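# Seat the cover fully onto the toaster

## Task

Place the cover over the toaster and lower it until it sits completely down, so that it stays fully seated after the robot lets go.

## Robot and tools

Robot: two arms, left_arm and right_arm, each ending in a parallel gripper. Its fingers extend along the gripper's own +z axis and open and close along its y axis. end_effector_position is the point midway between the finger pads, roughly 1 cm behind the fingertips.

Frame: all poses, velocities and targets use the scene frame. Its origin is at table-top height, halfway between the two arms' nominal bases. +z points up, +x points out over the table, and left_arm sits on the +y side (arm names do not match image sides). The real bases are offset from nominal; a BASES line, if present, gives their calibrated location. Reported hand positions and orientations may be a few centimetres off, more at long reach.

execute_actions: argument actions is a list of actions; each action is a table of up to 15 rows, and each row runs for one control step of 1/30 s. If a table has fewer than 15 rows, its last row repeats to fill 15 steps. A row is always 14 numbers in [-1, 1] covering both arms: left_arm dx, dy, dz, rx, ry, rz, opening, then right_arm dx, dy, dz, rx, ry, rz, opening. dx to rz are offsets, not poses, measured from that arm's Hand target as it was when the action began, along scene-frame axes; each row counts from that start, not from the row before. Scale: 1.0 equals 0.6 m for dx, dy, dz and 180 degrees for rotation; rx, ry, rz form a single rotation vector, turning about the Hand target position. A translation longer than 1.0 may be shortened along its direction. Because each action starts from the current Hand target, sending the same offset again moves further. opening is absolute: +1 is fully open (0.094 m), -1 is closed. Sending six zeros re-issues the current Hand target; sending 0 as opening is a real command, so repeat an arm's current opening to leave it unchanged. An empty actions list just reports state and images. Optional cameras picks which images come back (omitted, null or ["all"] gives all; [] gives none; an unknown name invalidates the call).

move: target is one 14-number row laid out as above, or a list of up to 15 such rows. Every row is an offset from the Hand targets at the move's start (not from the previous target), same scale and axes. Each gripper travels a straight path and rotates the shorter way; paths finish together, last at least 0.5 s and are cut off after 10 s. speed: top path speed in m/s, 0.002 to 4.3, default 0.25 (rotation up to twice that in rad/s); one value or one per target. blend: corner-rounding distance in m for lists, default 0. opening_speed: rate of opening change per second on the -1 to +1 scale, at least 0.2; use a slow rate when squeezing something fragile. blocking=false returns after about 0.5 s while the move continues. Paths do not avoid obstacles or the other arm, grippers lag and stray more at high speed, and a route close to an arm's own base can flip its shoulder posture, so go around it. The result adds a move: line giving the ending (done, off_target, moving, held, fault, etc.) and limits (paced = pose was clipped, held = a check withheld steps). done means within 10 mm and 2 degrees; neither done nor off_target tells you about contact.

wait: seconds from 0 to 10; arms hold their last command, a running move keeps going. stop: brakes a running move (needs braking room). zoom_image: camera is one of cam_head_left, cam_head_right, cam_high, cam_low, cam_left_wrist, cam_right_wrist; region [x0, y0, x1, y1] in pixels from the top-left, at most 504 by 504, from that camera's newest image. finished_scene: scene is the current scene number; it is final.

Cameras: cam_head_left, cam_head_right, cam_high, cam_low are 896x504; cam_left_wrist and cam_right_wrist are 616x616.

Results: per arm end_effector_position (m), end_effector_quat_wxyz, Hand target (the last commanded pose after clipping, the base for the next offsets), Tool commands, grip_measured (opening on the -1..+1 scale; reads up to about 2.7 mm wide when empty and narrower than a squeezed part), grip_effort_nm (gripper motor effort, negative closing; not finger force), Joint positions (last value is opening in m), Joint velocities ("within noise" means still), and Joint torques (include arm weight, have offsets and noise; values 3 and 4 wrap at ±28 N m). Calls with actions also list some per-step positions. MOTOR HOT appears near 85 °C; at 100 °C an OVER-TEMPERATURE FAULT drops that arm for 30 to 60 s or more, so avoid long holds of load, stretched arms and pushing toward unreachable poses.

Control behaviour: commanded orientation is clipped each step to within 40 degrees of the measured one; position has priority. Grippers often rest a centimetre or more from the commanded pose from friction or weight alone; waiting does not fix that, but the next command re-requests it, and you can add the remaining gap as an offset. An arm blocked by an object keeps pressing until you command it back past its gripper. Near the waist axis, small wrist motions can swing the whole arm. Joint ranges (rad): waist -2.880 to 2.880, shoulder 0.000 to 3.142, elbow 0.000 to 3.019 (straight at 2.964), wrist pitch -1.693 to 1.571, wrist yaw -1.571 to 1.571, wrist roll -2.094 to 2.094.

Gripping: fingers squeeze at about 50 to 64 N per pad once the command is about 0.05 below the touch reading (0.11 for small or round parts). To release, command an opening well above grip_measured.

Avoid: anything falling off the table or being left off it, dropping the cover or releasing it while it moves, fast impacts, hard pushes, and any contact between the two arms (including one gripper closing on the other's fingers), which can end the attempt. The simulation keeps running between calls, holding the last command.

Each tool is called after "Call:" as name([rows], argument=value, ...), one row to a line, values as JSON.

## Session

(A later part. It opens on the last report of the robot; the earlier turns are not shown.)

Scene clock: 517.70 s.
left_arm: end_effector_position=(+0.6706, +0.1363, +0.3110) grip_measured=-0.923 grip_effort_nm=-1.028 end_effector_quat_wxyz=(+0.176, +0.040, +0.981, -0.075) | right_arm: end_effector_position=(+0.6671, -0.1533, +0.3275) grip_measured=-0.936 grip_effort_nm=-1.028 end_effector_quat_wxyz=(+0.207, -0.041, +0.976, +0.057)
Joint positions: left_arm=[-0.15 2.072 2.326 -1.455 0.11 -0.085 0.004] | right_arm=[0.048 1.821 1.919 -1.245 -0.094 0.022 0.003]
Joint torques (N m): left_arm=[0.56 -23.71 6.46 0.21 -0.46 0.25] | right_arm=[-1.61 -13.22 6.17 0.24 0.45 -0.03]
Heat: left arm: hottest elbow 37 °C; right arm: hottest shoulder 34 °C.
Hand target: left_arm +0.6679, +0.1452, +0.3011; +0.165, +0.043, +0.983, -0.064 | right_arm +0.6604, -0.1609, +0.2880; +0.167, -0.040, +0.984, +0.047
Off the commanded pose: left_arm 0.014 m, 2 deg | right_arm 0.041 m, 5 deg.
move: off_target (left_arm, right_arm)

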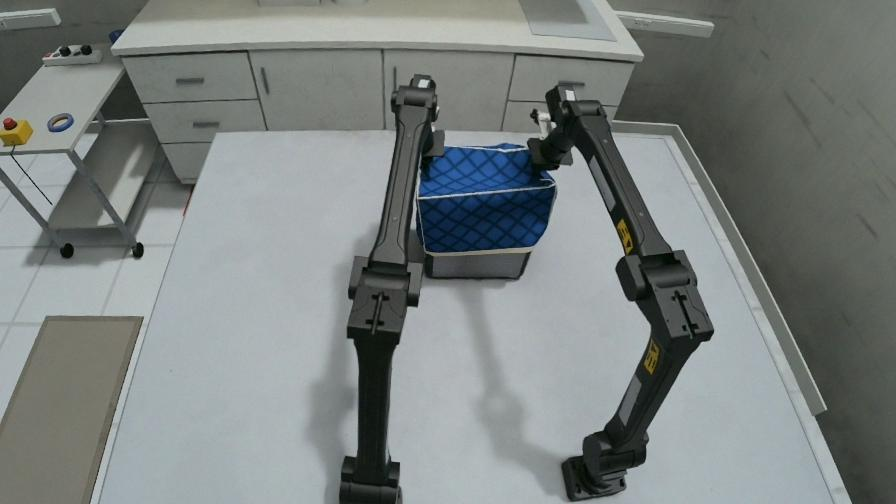

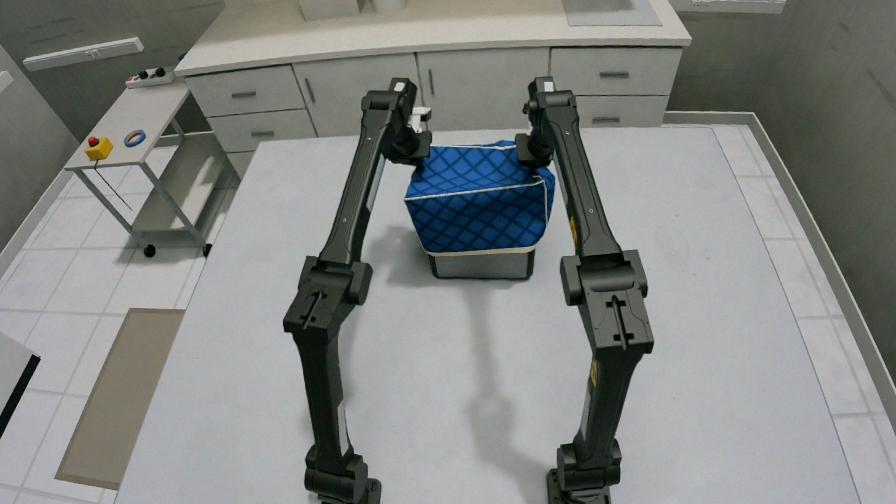

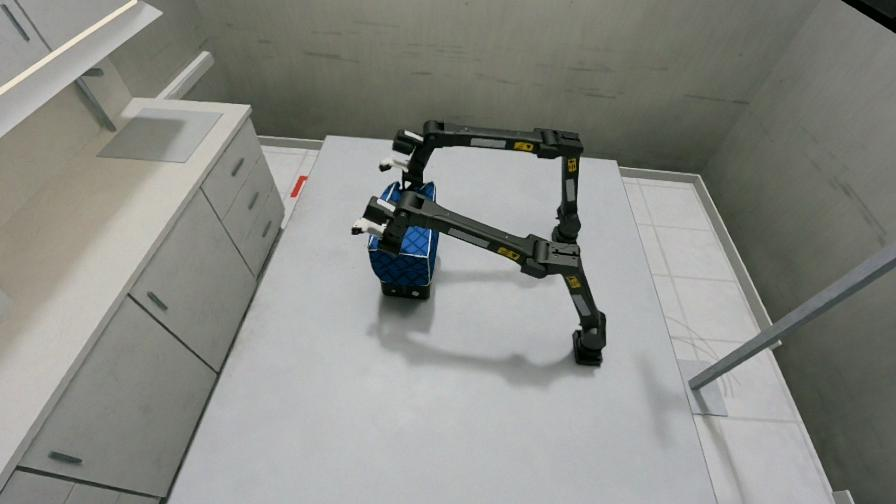

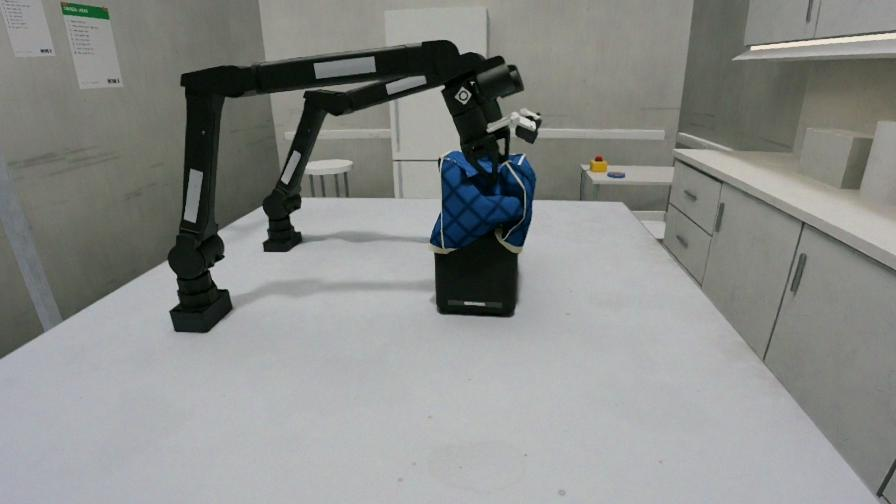

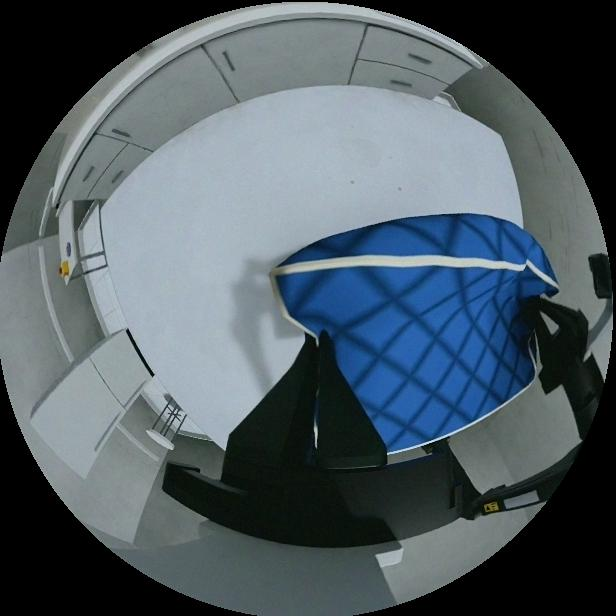

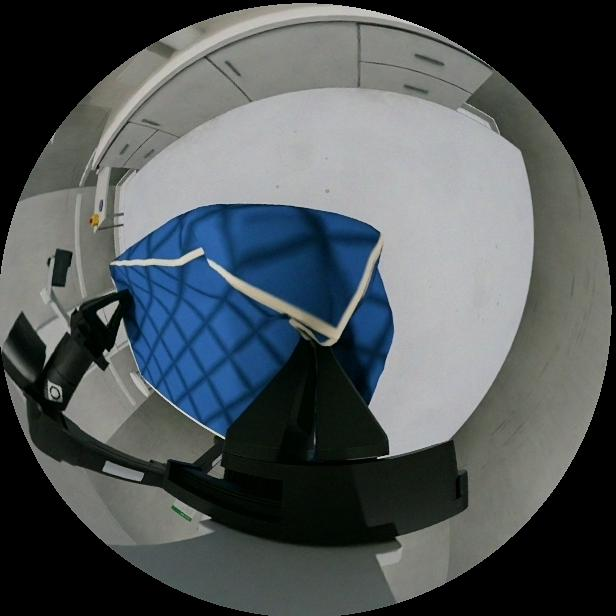

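Call:
move([
  [0,-0.005,0.03,0,0,0,-1,0,-0.02,0.17,-0.08,0,0,-1],
  [0,-0.03,0.03,0,0,0,-1,0,-0.075,0.17,-0.12,0,0,-1],
], speed=0.07)

Call:
zoom_image(camera="cam_low", region=[370, 60, 570, 260])

Call:
zoom_image(camera="cam_head_right", region=[360, 90, 580, 290])

Call:
zoom_image(camera="cam_head_left", region=[360, 90, 580, 290])

Scene clock: 527.53 s.
left_arm: end_effector_position=(+0.6620, +0.1189, +0.3291) grip_measured=-0.923 grip_effort_nm=-1.023 end_effector_quat_wxyz=(+0.176, +0.049, +0.980, -0.074) | right_arm: end_effector_position=(+0.6527, -0.1734, +0.3775) grip_measured=-0.937 grip_effort_nm=-1.043 end_effector_quat_wxyz=(+0.152, -0.078, +0.979, -0.115)
Joint positions: left_arm=[-0.178 2.071 2.374 -1.503 0.103 -0.091 0.004] | right_arm=[0.109 1.899 2.184 -1.56 0.248 -0.051 0.003]
Joint torques (N m): left_arm=[0.79 -20.72 9.54 -0.31 -0.59 0.06] | right_arm=[-4.25 -15.03 12.98 0.23 1.6 -0.22]
Heat: left arm: hottest elbow 37 °C; right arm: hottest shoulder 33 °C.
Hand target: left_arm +0.6679, +0.1273, +0.3191; +0.165, +0.043, +0.983, -0.064 | right_arm +0.6603, -0.2058, +0.3900; +0.157, -0.071, +0.975, -0.138
Off the commanded pose: left_arm 0.014 m, 2 deg | right_arm 0.036 m, 3 deg.
move: off_target (left_arm, right_arm)

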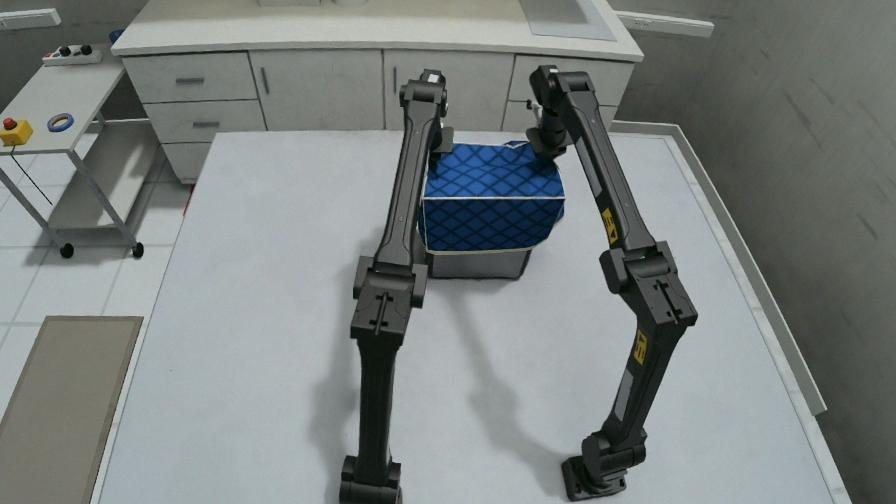

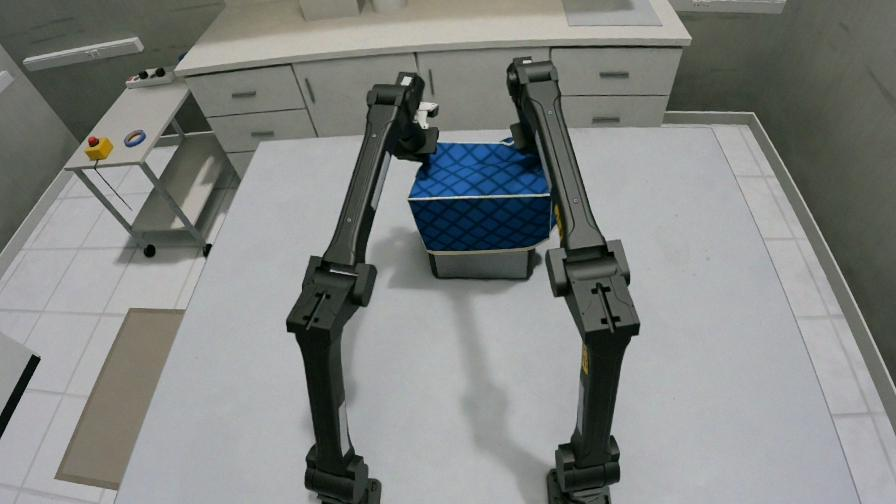

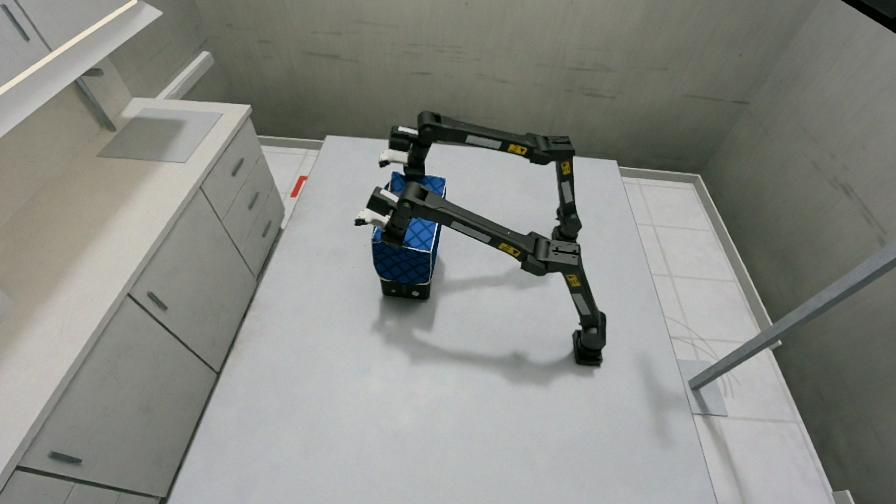

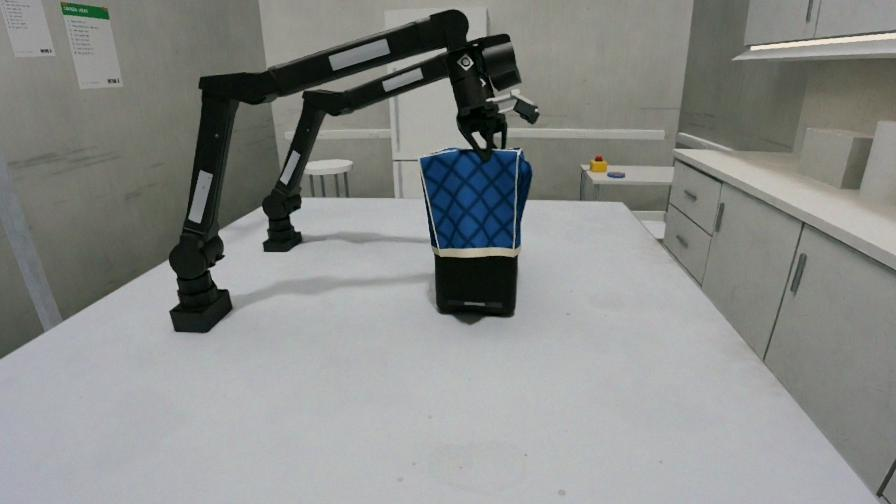

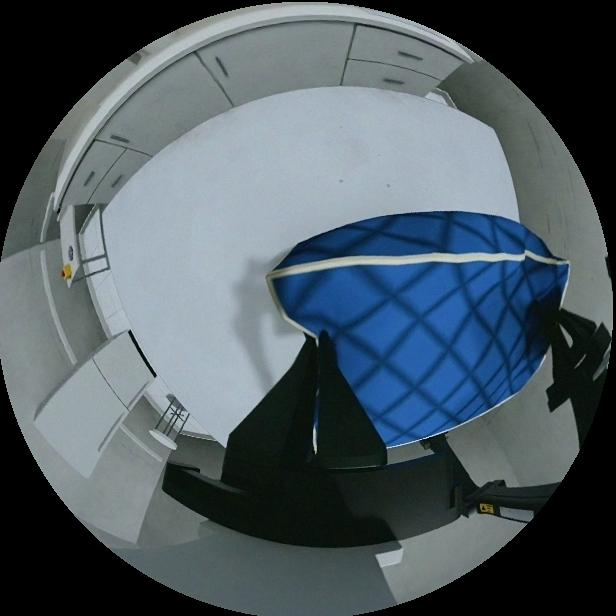

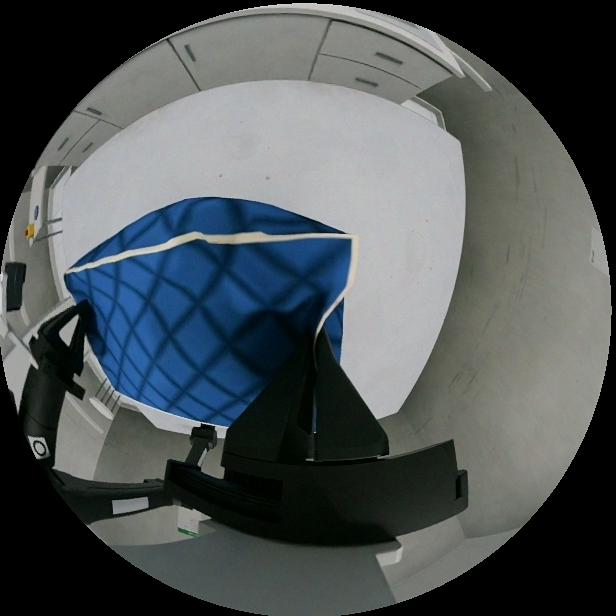

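Scaled by 2.520.

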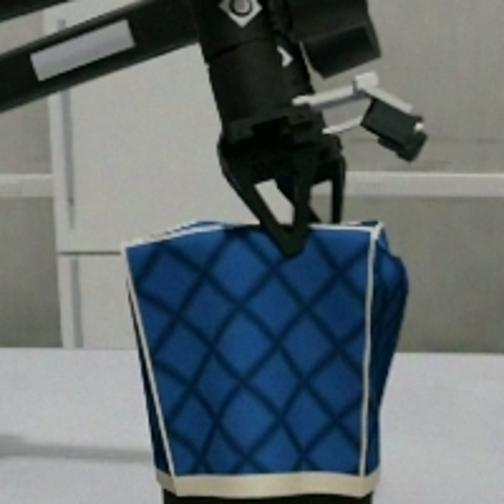

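Scaled by 2.291.

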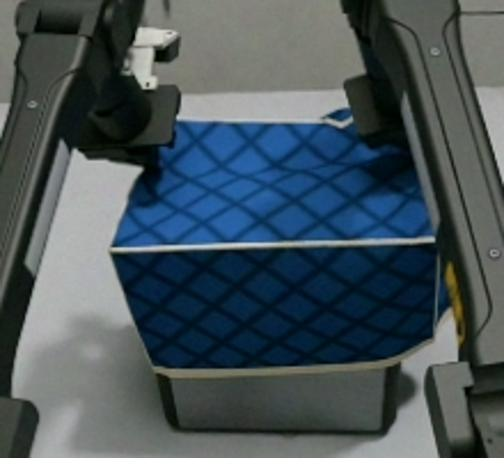

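Scaled by 2.291.

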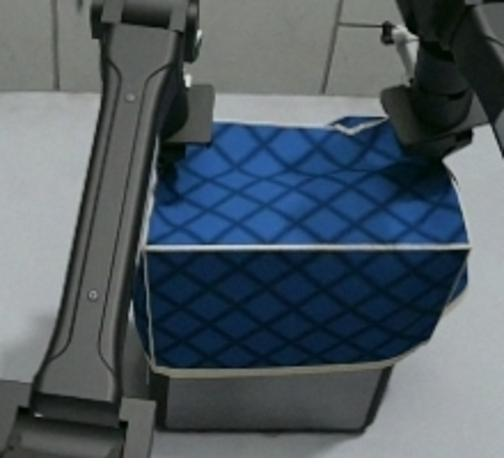

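Call:
move([
  [0,-0.0,0.0,0,0,0,-1,0,-0.0,-0.14,0,0,0,-1],
  [-0.01,0.01,-0.07,0,0,0,-1,0,0.04,-0.22,0.0,0,0,-1],
], speed=0.07)

Call:
zoom_image(camera="cam_low", region=[370, 60, 570, 260])

Call:
zoom_image(camera="cam_head_right", region=[360, 90, 580, 290])

Call:
zoom_image(camera="cam_head_left", region=[360, 90, 580, 290])

Scene clock: 534.50 s.
left_arm: end_effector_position=(+0.6588, +0.1190, +0.2554) grip_measured=-0.923 grip_effort_nm=-1.028 end_effector_quat_wxyz=(+0.142, +0.047, +0.986, -0.068) | right_arm: end_effector_position=(+0.6626, -0.1729, +0.2560) grip_measured=-0.937 grip_effort_nm=-1.038 end_effector_quat_wxyz=(+0.154, -0.078, +0.977, -0.128)
Joint positions: left_arm=[-0.179 2.064 2.18 -1.385 0.097 -0.095 0.004] | right_arm=[0.114 1.882 1.833 -1.222 0.275 -0.05 0.003]
Joint torques (N m): left_arm=[1.44 -26.23 7.88 0.88 -0.3 0.18] | right_arm=[-1.61 -16.32 8.4 0.85 1.03 0.19]
Heat: left arm: hottest elbow 38 °C; right arm: hottest shoulder 34 °C.
Hand target: left_arm +0.6619, +0.1332, +0.2770; +0.165, +0.043, +0.983, -0.064 | right_arm +0.6603, -0.1820, +0.2580; +0.156, -0.070, +0.975, -0.138
Off the commanded pose: left_arm 0.026 m, 3 deg | right_arm 0.009 m, 1 deg.
move: off_target (left_arm)

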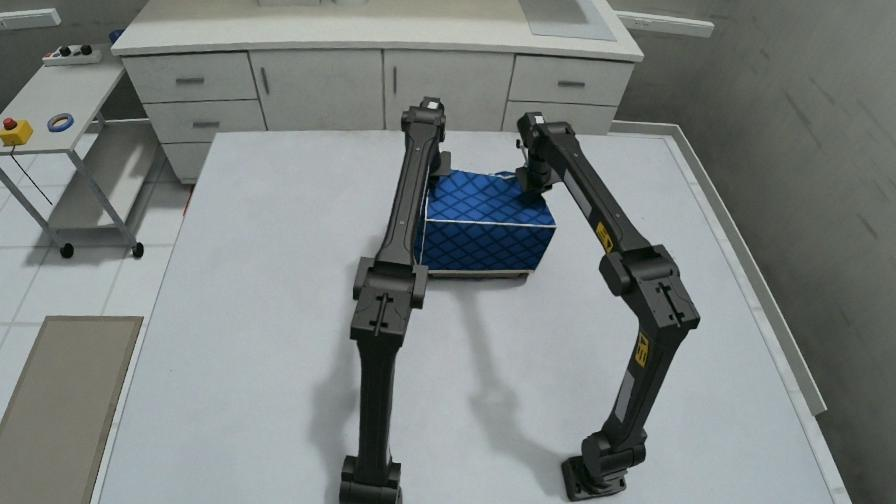

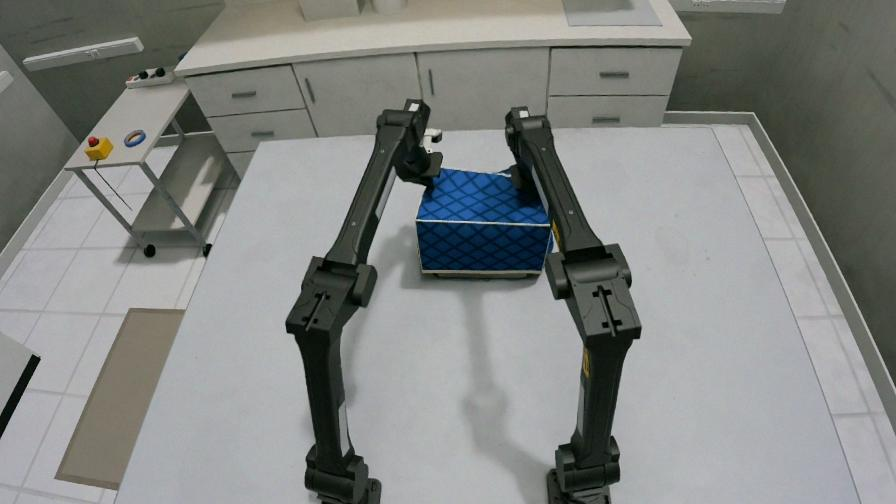

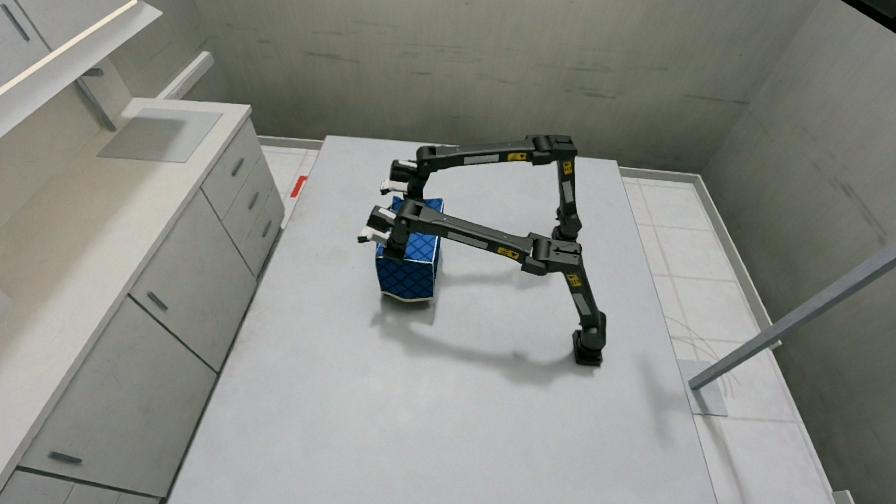

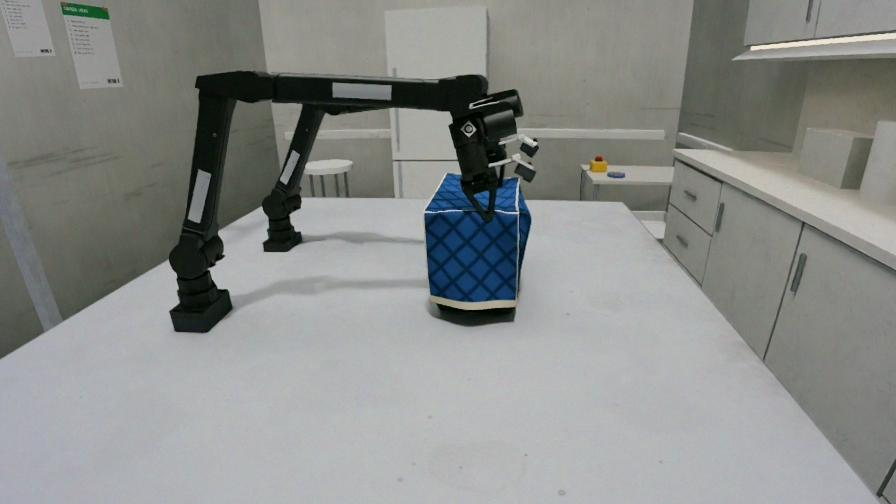

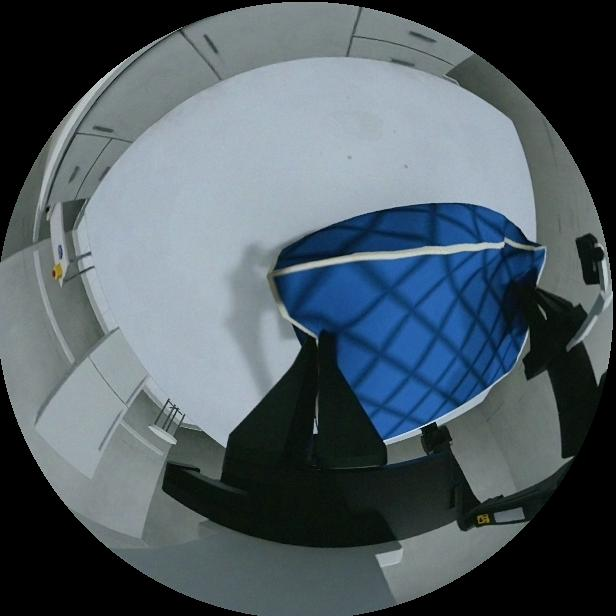

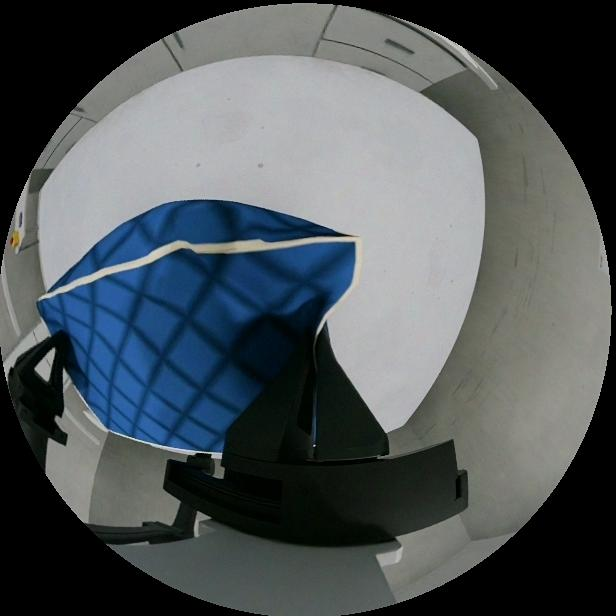

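Scaled by 2.520.

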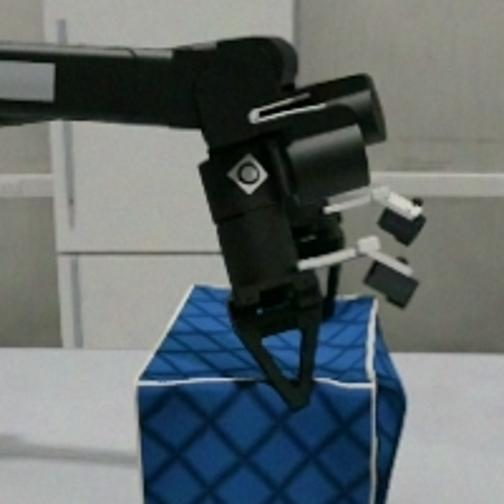

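Scaled by 2.291.

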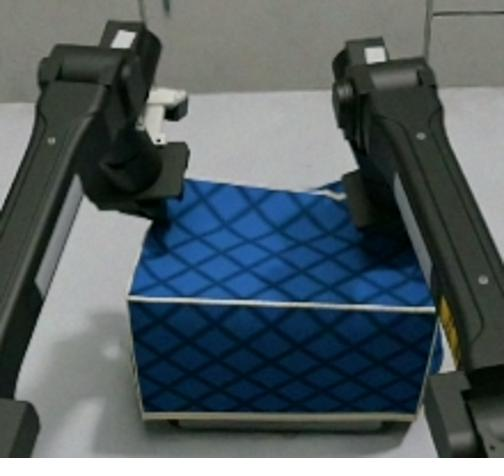

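Scaled by 2.291.

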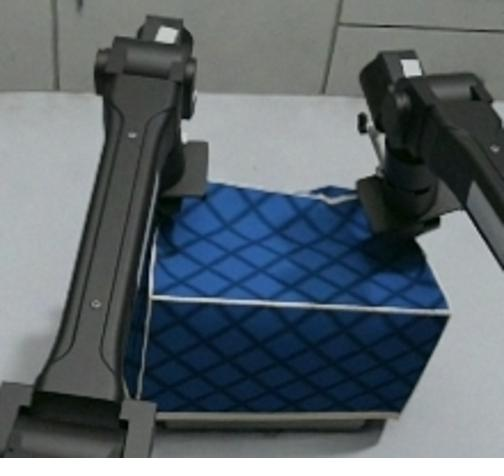

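Excellent. Lower the last few centimetres.

Call:
move(target=[-0.01,0.01,-0.12,0,0,0,-1,-0.01,0.01,-0.095,0,0,0,-1], speed=0.06)

Call:
zoom_image(camera="cam_low", region=[370, 150, 570, 350])

Call:
zoom_image(camera="cam_head_right", region=[360, 120, 580, 320])

Scene clock: 545.50 s.
left_arm: end_effector_position=(+0.6555, +0.1219, +0.2243) grip_measured=-0.923 grip_effort_nm=-1.028 end_effector_quat_wxyz=(+0.179, +0.047, +0.980, -0.071) | right_arm: end_effector_position=(+0.6610, -0.1726, +0.2363) grip_measured=-0.937 grip_effort_nm=-1.043 end_effector_quat_wxyz=(+0.186, -0.069, +0.971, -0.131)
Joint positions: left_arm=[-0.177 1.989 1.963 -1.169 0.095 -0.095 0.004] | right_arm=[0.119 1.844 1.712 -1.076 0.289 -0.038 0.003]
Joint torques (N m): left_arm=[1.9 -21.66 6.38 0.62 -0.09 0.22] | right_arm=[-1.08 -13.22 6.45 0.83 0.6 0.18]
Heat: left arm: hottest elbow 37 °C; right arm: hottest shoulder 34 °C.
Hand target: left_arm +0.6559, +0.1392, +0.2051; +0.165, +0.043, +0.983, -0.064 | right_arm +0.6543, -0.1759, +0.2010; +0.157, -0.071, +0.975, -0.138
Off the commanded pose: left_arm 0.026 m, 2 deg | right_arm 0.036 m, 4 deg.
move: off_target (left_arm, right_arm)

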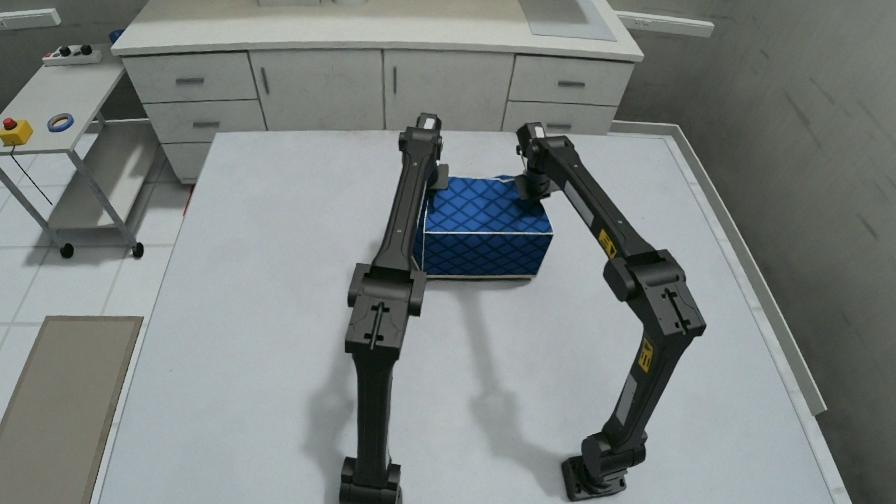

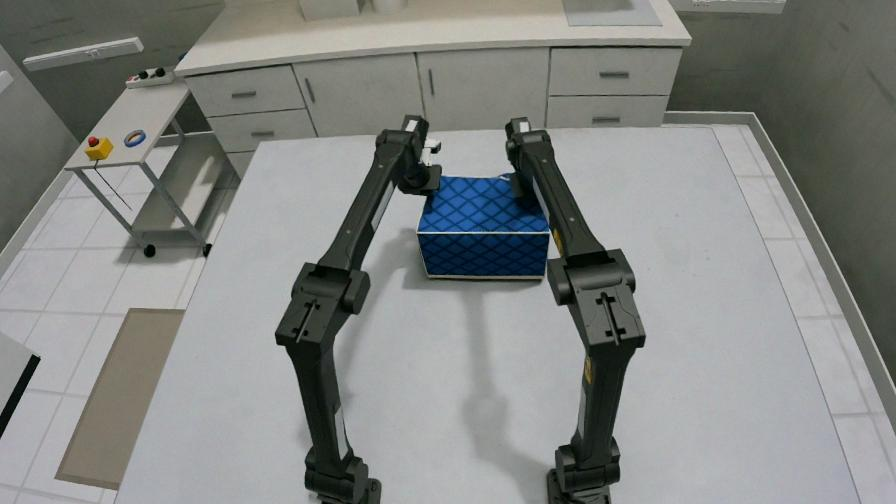

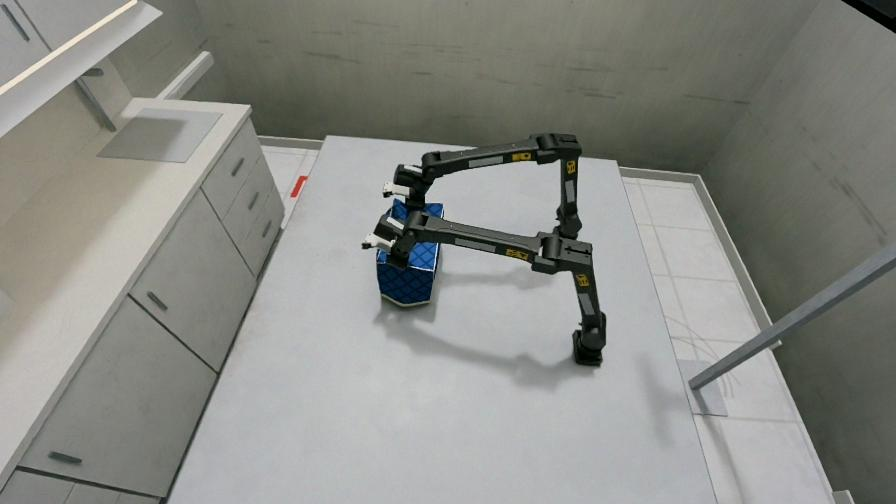

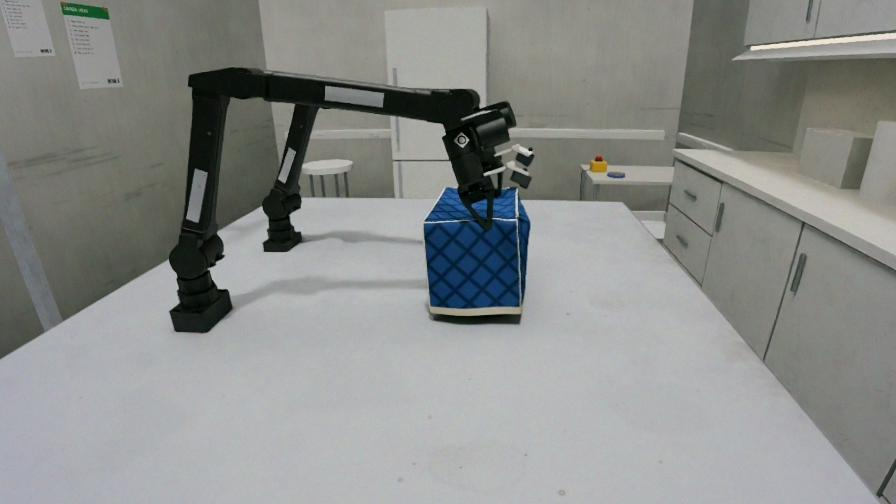

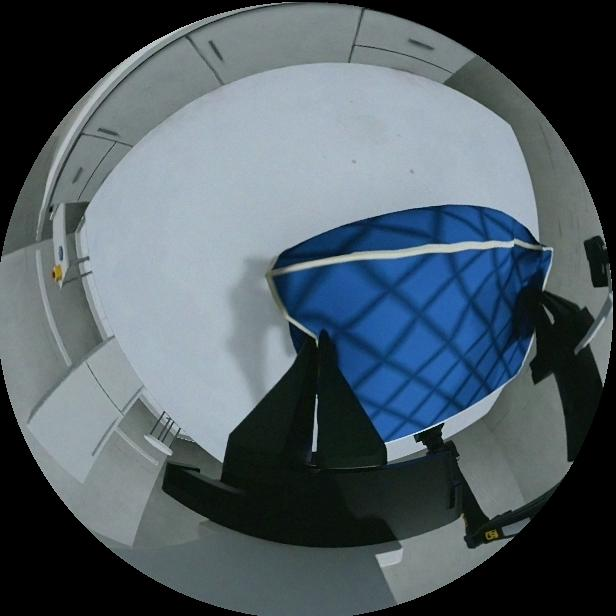

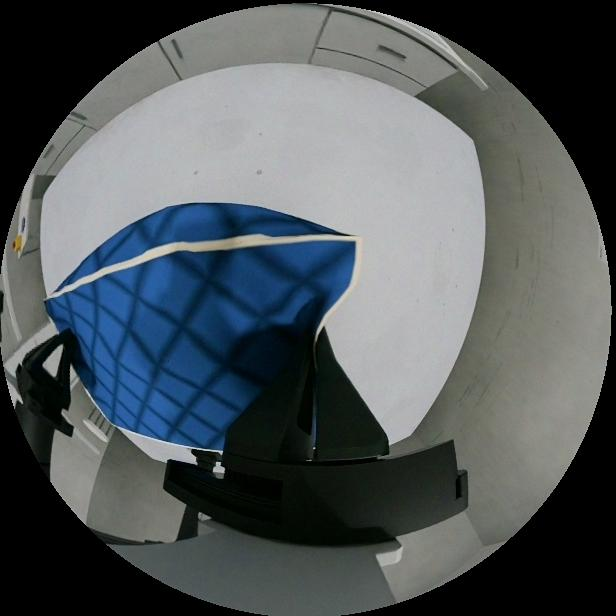

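Scaled by 2.520.

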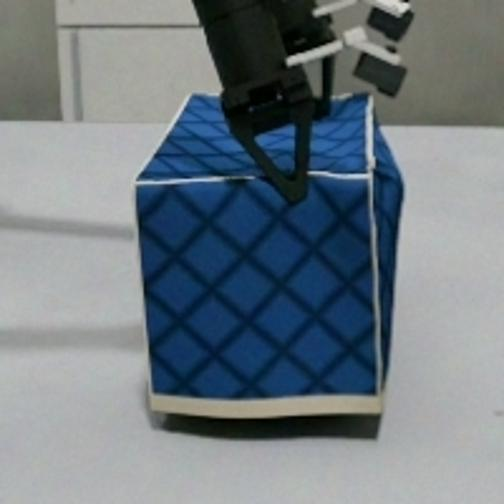

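Scaled by 2.291.

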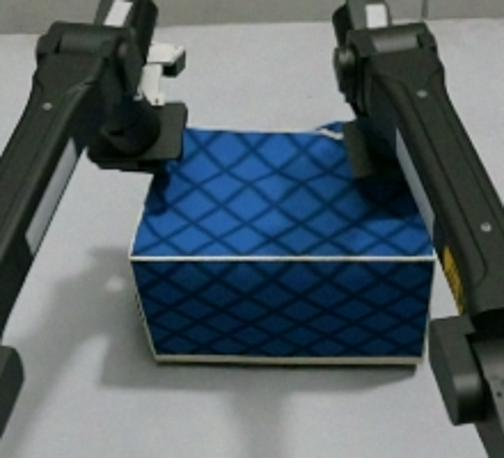

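Call:
move(target=[-0.0,0.0,-0.035,0,0,0,-1,0,0.02,-0.045,0,0,0,-1], speed=0.06, cameras=["cam_low"])

Call:
zoom_image(camera="cam_low", region=[370, 150, 570, 350])

Call:
move([
  [0,0,0,0,0,0,0,0,0,0,0,0,0,0],
  [-0.04,0.05,0.2,0,0,0,0,-0.04,-0.05,0.2,0,0,0,0],
], speed=0.13, opening_speed=0.9)

Call:
zoom_image(camera="cam_low", region=[370, 150, 570, 350])

Call:
zoom_image(camera="cam_head_right", region=[360, 120, 580, 320])

Scene clock: 551.47 s.
left_arm: end_effector_position=(+0.6553, +0.1218, +0.2226) grip_measured=-0.923 grip_effort_nm=-1.028 end_effector_quat_wxyz=(+0.193, +0.047, +0.977, -0.073) | right_arm: end_effector_position=(+0.6615, -0.1716, +0.2312) grip_measured=-0.938 grip_effort_nm=-1.038 end_effector_quat_wxyz=(+0.201, -0.058, +0.968, -0.137)
Joint positions: left_arm=[-0.177 1.969 1.92 -1.118 0.095 -0.095 0.004] | right_arm=[0.125 1.834 1.675 -1.024 0.308 -0.019 0.003]
Joint torques (N m): left_arm=[1.55 -19.25 5.89 0.7 -0.1 0.3] | right_arm=[0.09 -11.16 5.81 0.98 0.13 0.17]
Heat: left arm: hottest elbow 36 °C; right arm: hottest shoulder 33 °C.
Hand target: left_arm +0.6559, +0.1392, +0.1842; +0.165, +0.043, +0.983, -0.064 | right_arm +0.6544, -0.1640, +0.1740; +0.157, -0.071, +0.975, -0.138
Off the commanded pose: left_arm 0.042 m, 3 deg | right_arm 0.058 m, 5 deg.
move: off_target (left_arm, right_arm)

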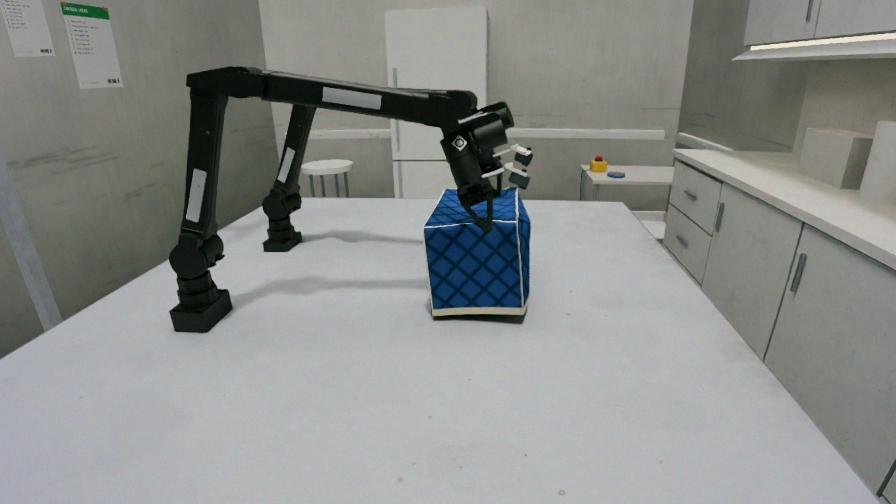

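Scaled by 2.520.

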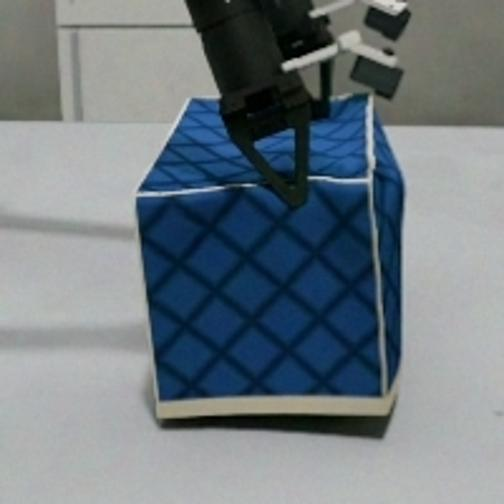

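Scene clock: 554.70 s.
left_arm: end_effector_position=(+0.6249, +0.1615, +0.2735) grip_measured=-0.002 grip_effort_nm=0.090 end_effector_quat_wxyz=(+0.139, +0.043, +0.987, -0.062) | right_arm: end_effector_position=(+0.6177, -0.1885, +0.2599) grip_measured=-0.002 grip_effort_nm=0.095 end_effector_quat_wxyz=(+0.127, -0.074, +0.979, -0.140)
Joint positions: left_arm=[-0.125 1.942 2.037 -1.377 0.102 -0.047 0.047] | right_arm=[0.106 1.788 1.716 -1.255 0.296 -0.044 0.047]
Joint torques (N m): left_arm=[0.73 -23.24 11.06 0.12 0.15 0.18] | right_arm=[-2.02 -15.38 14.67 0.28 0.1 -0.02]
Heat: left arm: hottest elbow 36 °C; right arm: hottest shoulder 34 °C.
Hand target: left_arm +0.6319, +0.1693, +0.3041; +0.165, +0.043, +0.983, -0.064 | right_arm +0.6304, -0.1940, +0.2939; +0.157, -0.070, +0.975, -0.138
Off the commanded pose: left_arm 0.032 m, 3 deg | right_arm 0.037 m, 3 deg.
move: off_target (left_arm, right_arm)

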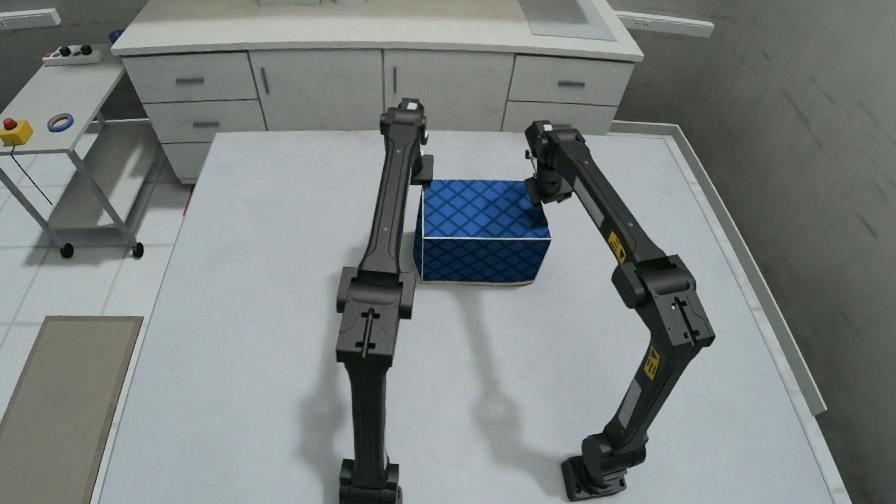

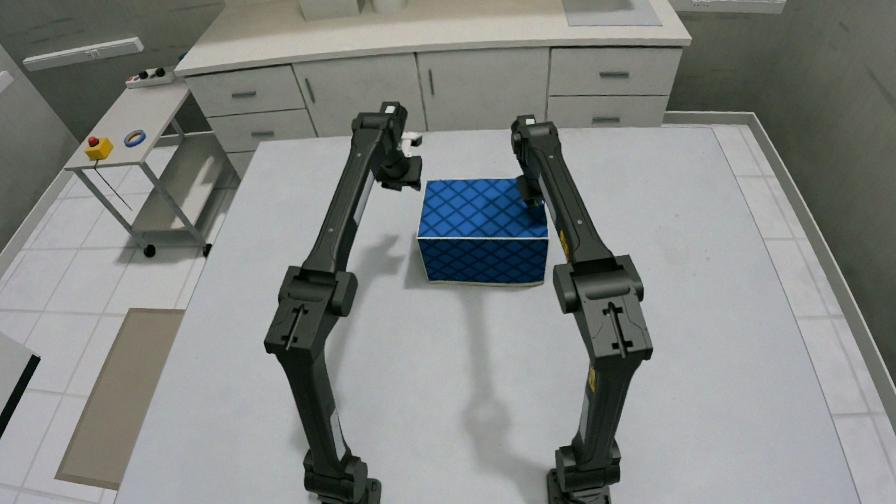

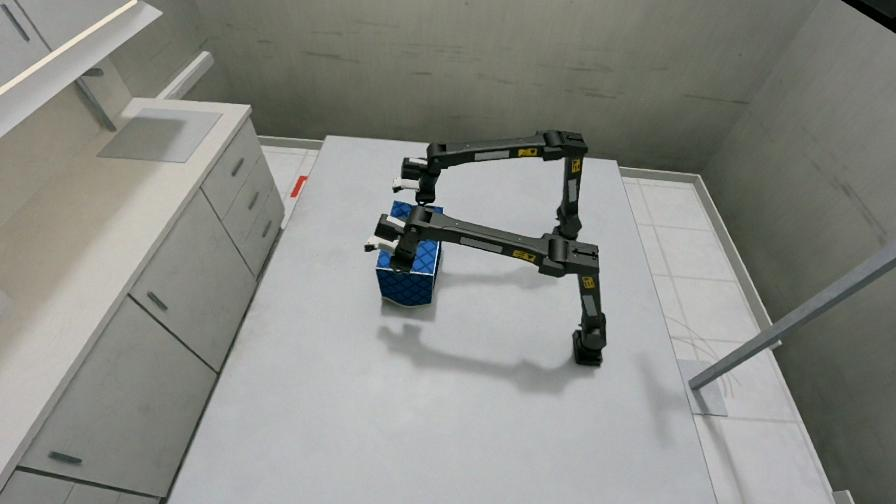

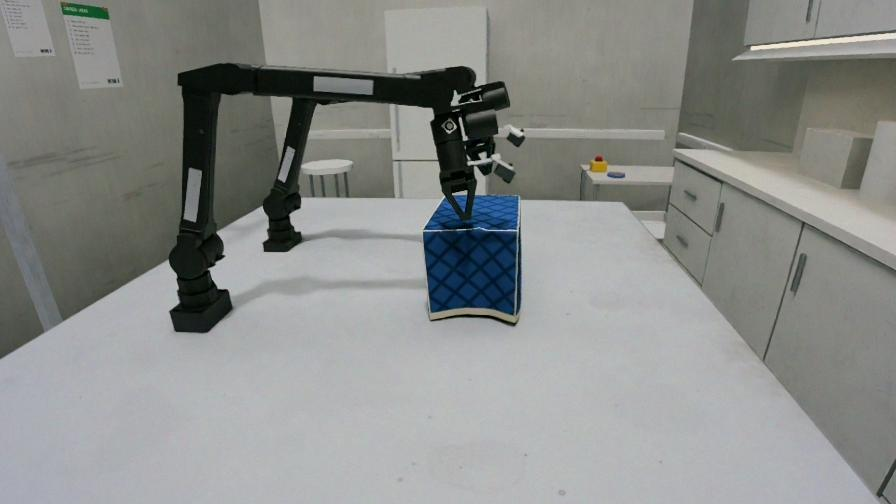

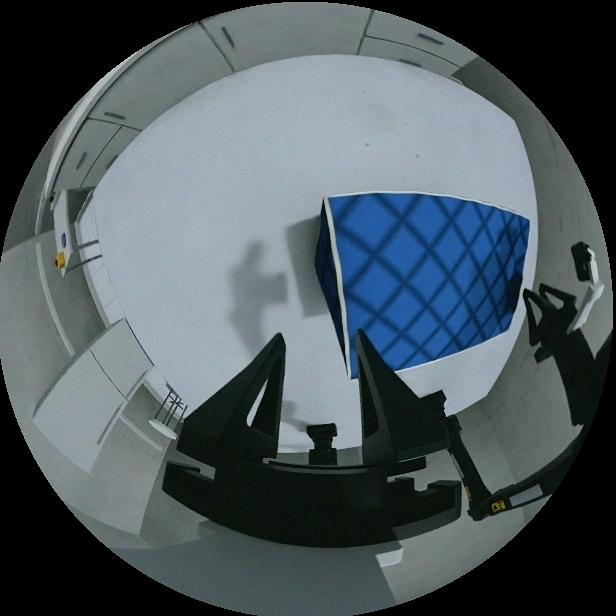

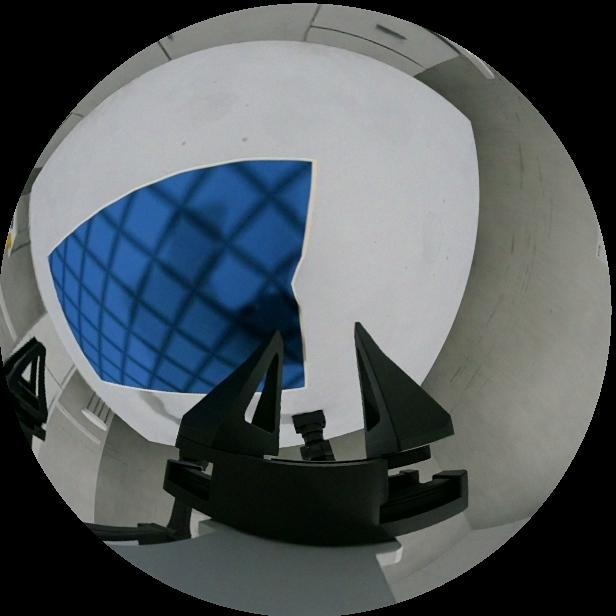

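Scaled by 2.520.

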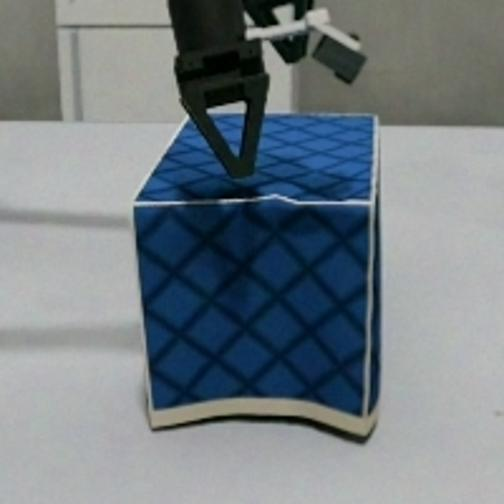

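Scaled by 2.291.

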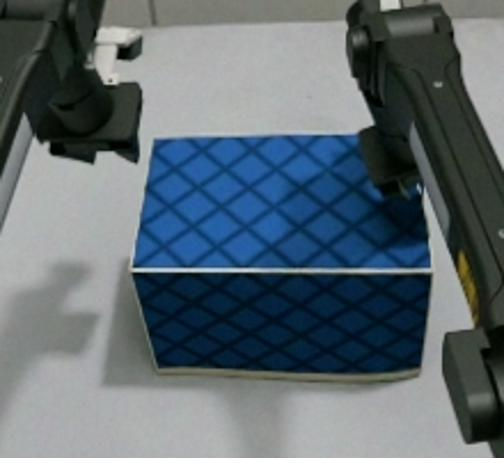

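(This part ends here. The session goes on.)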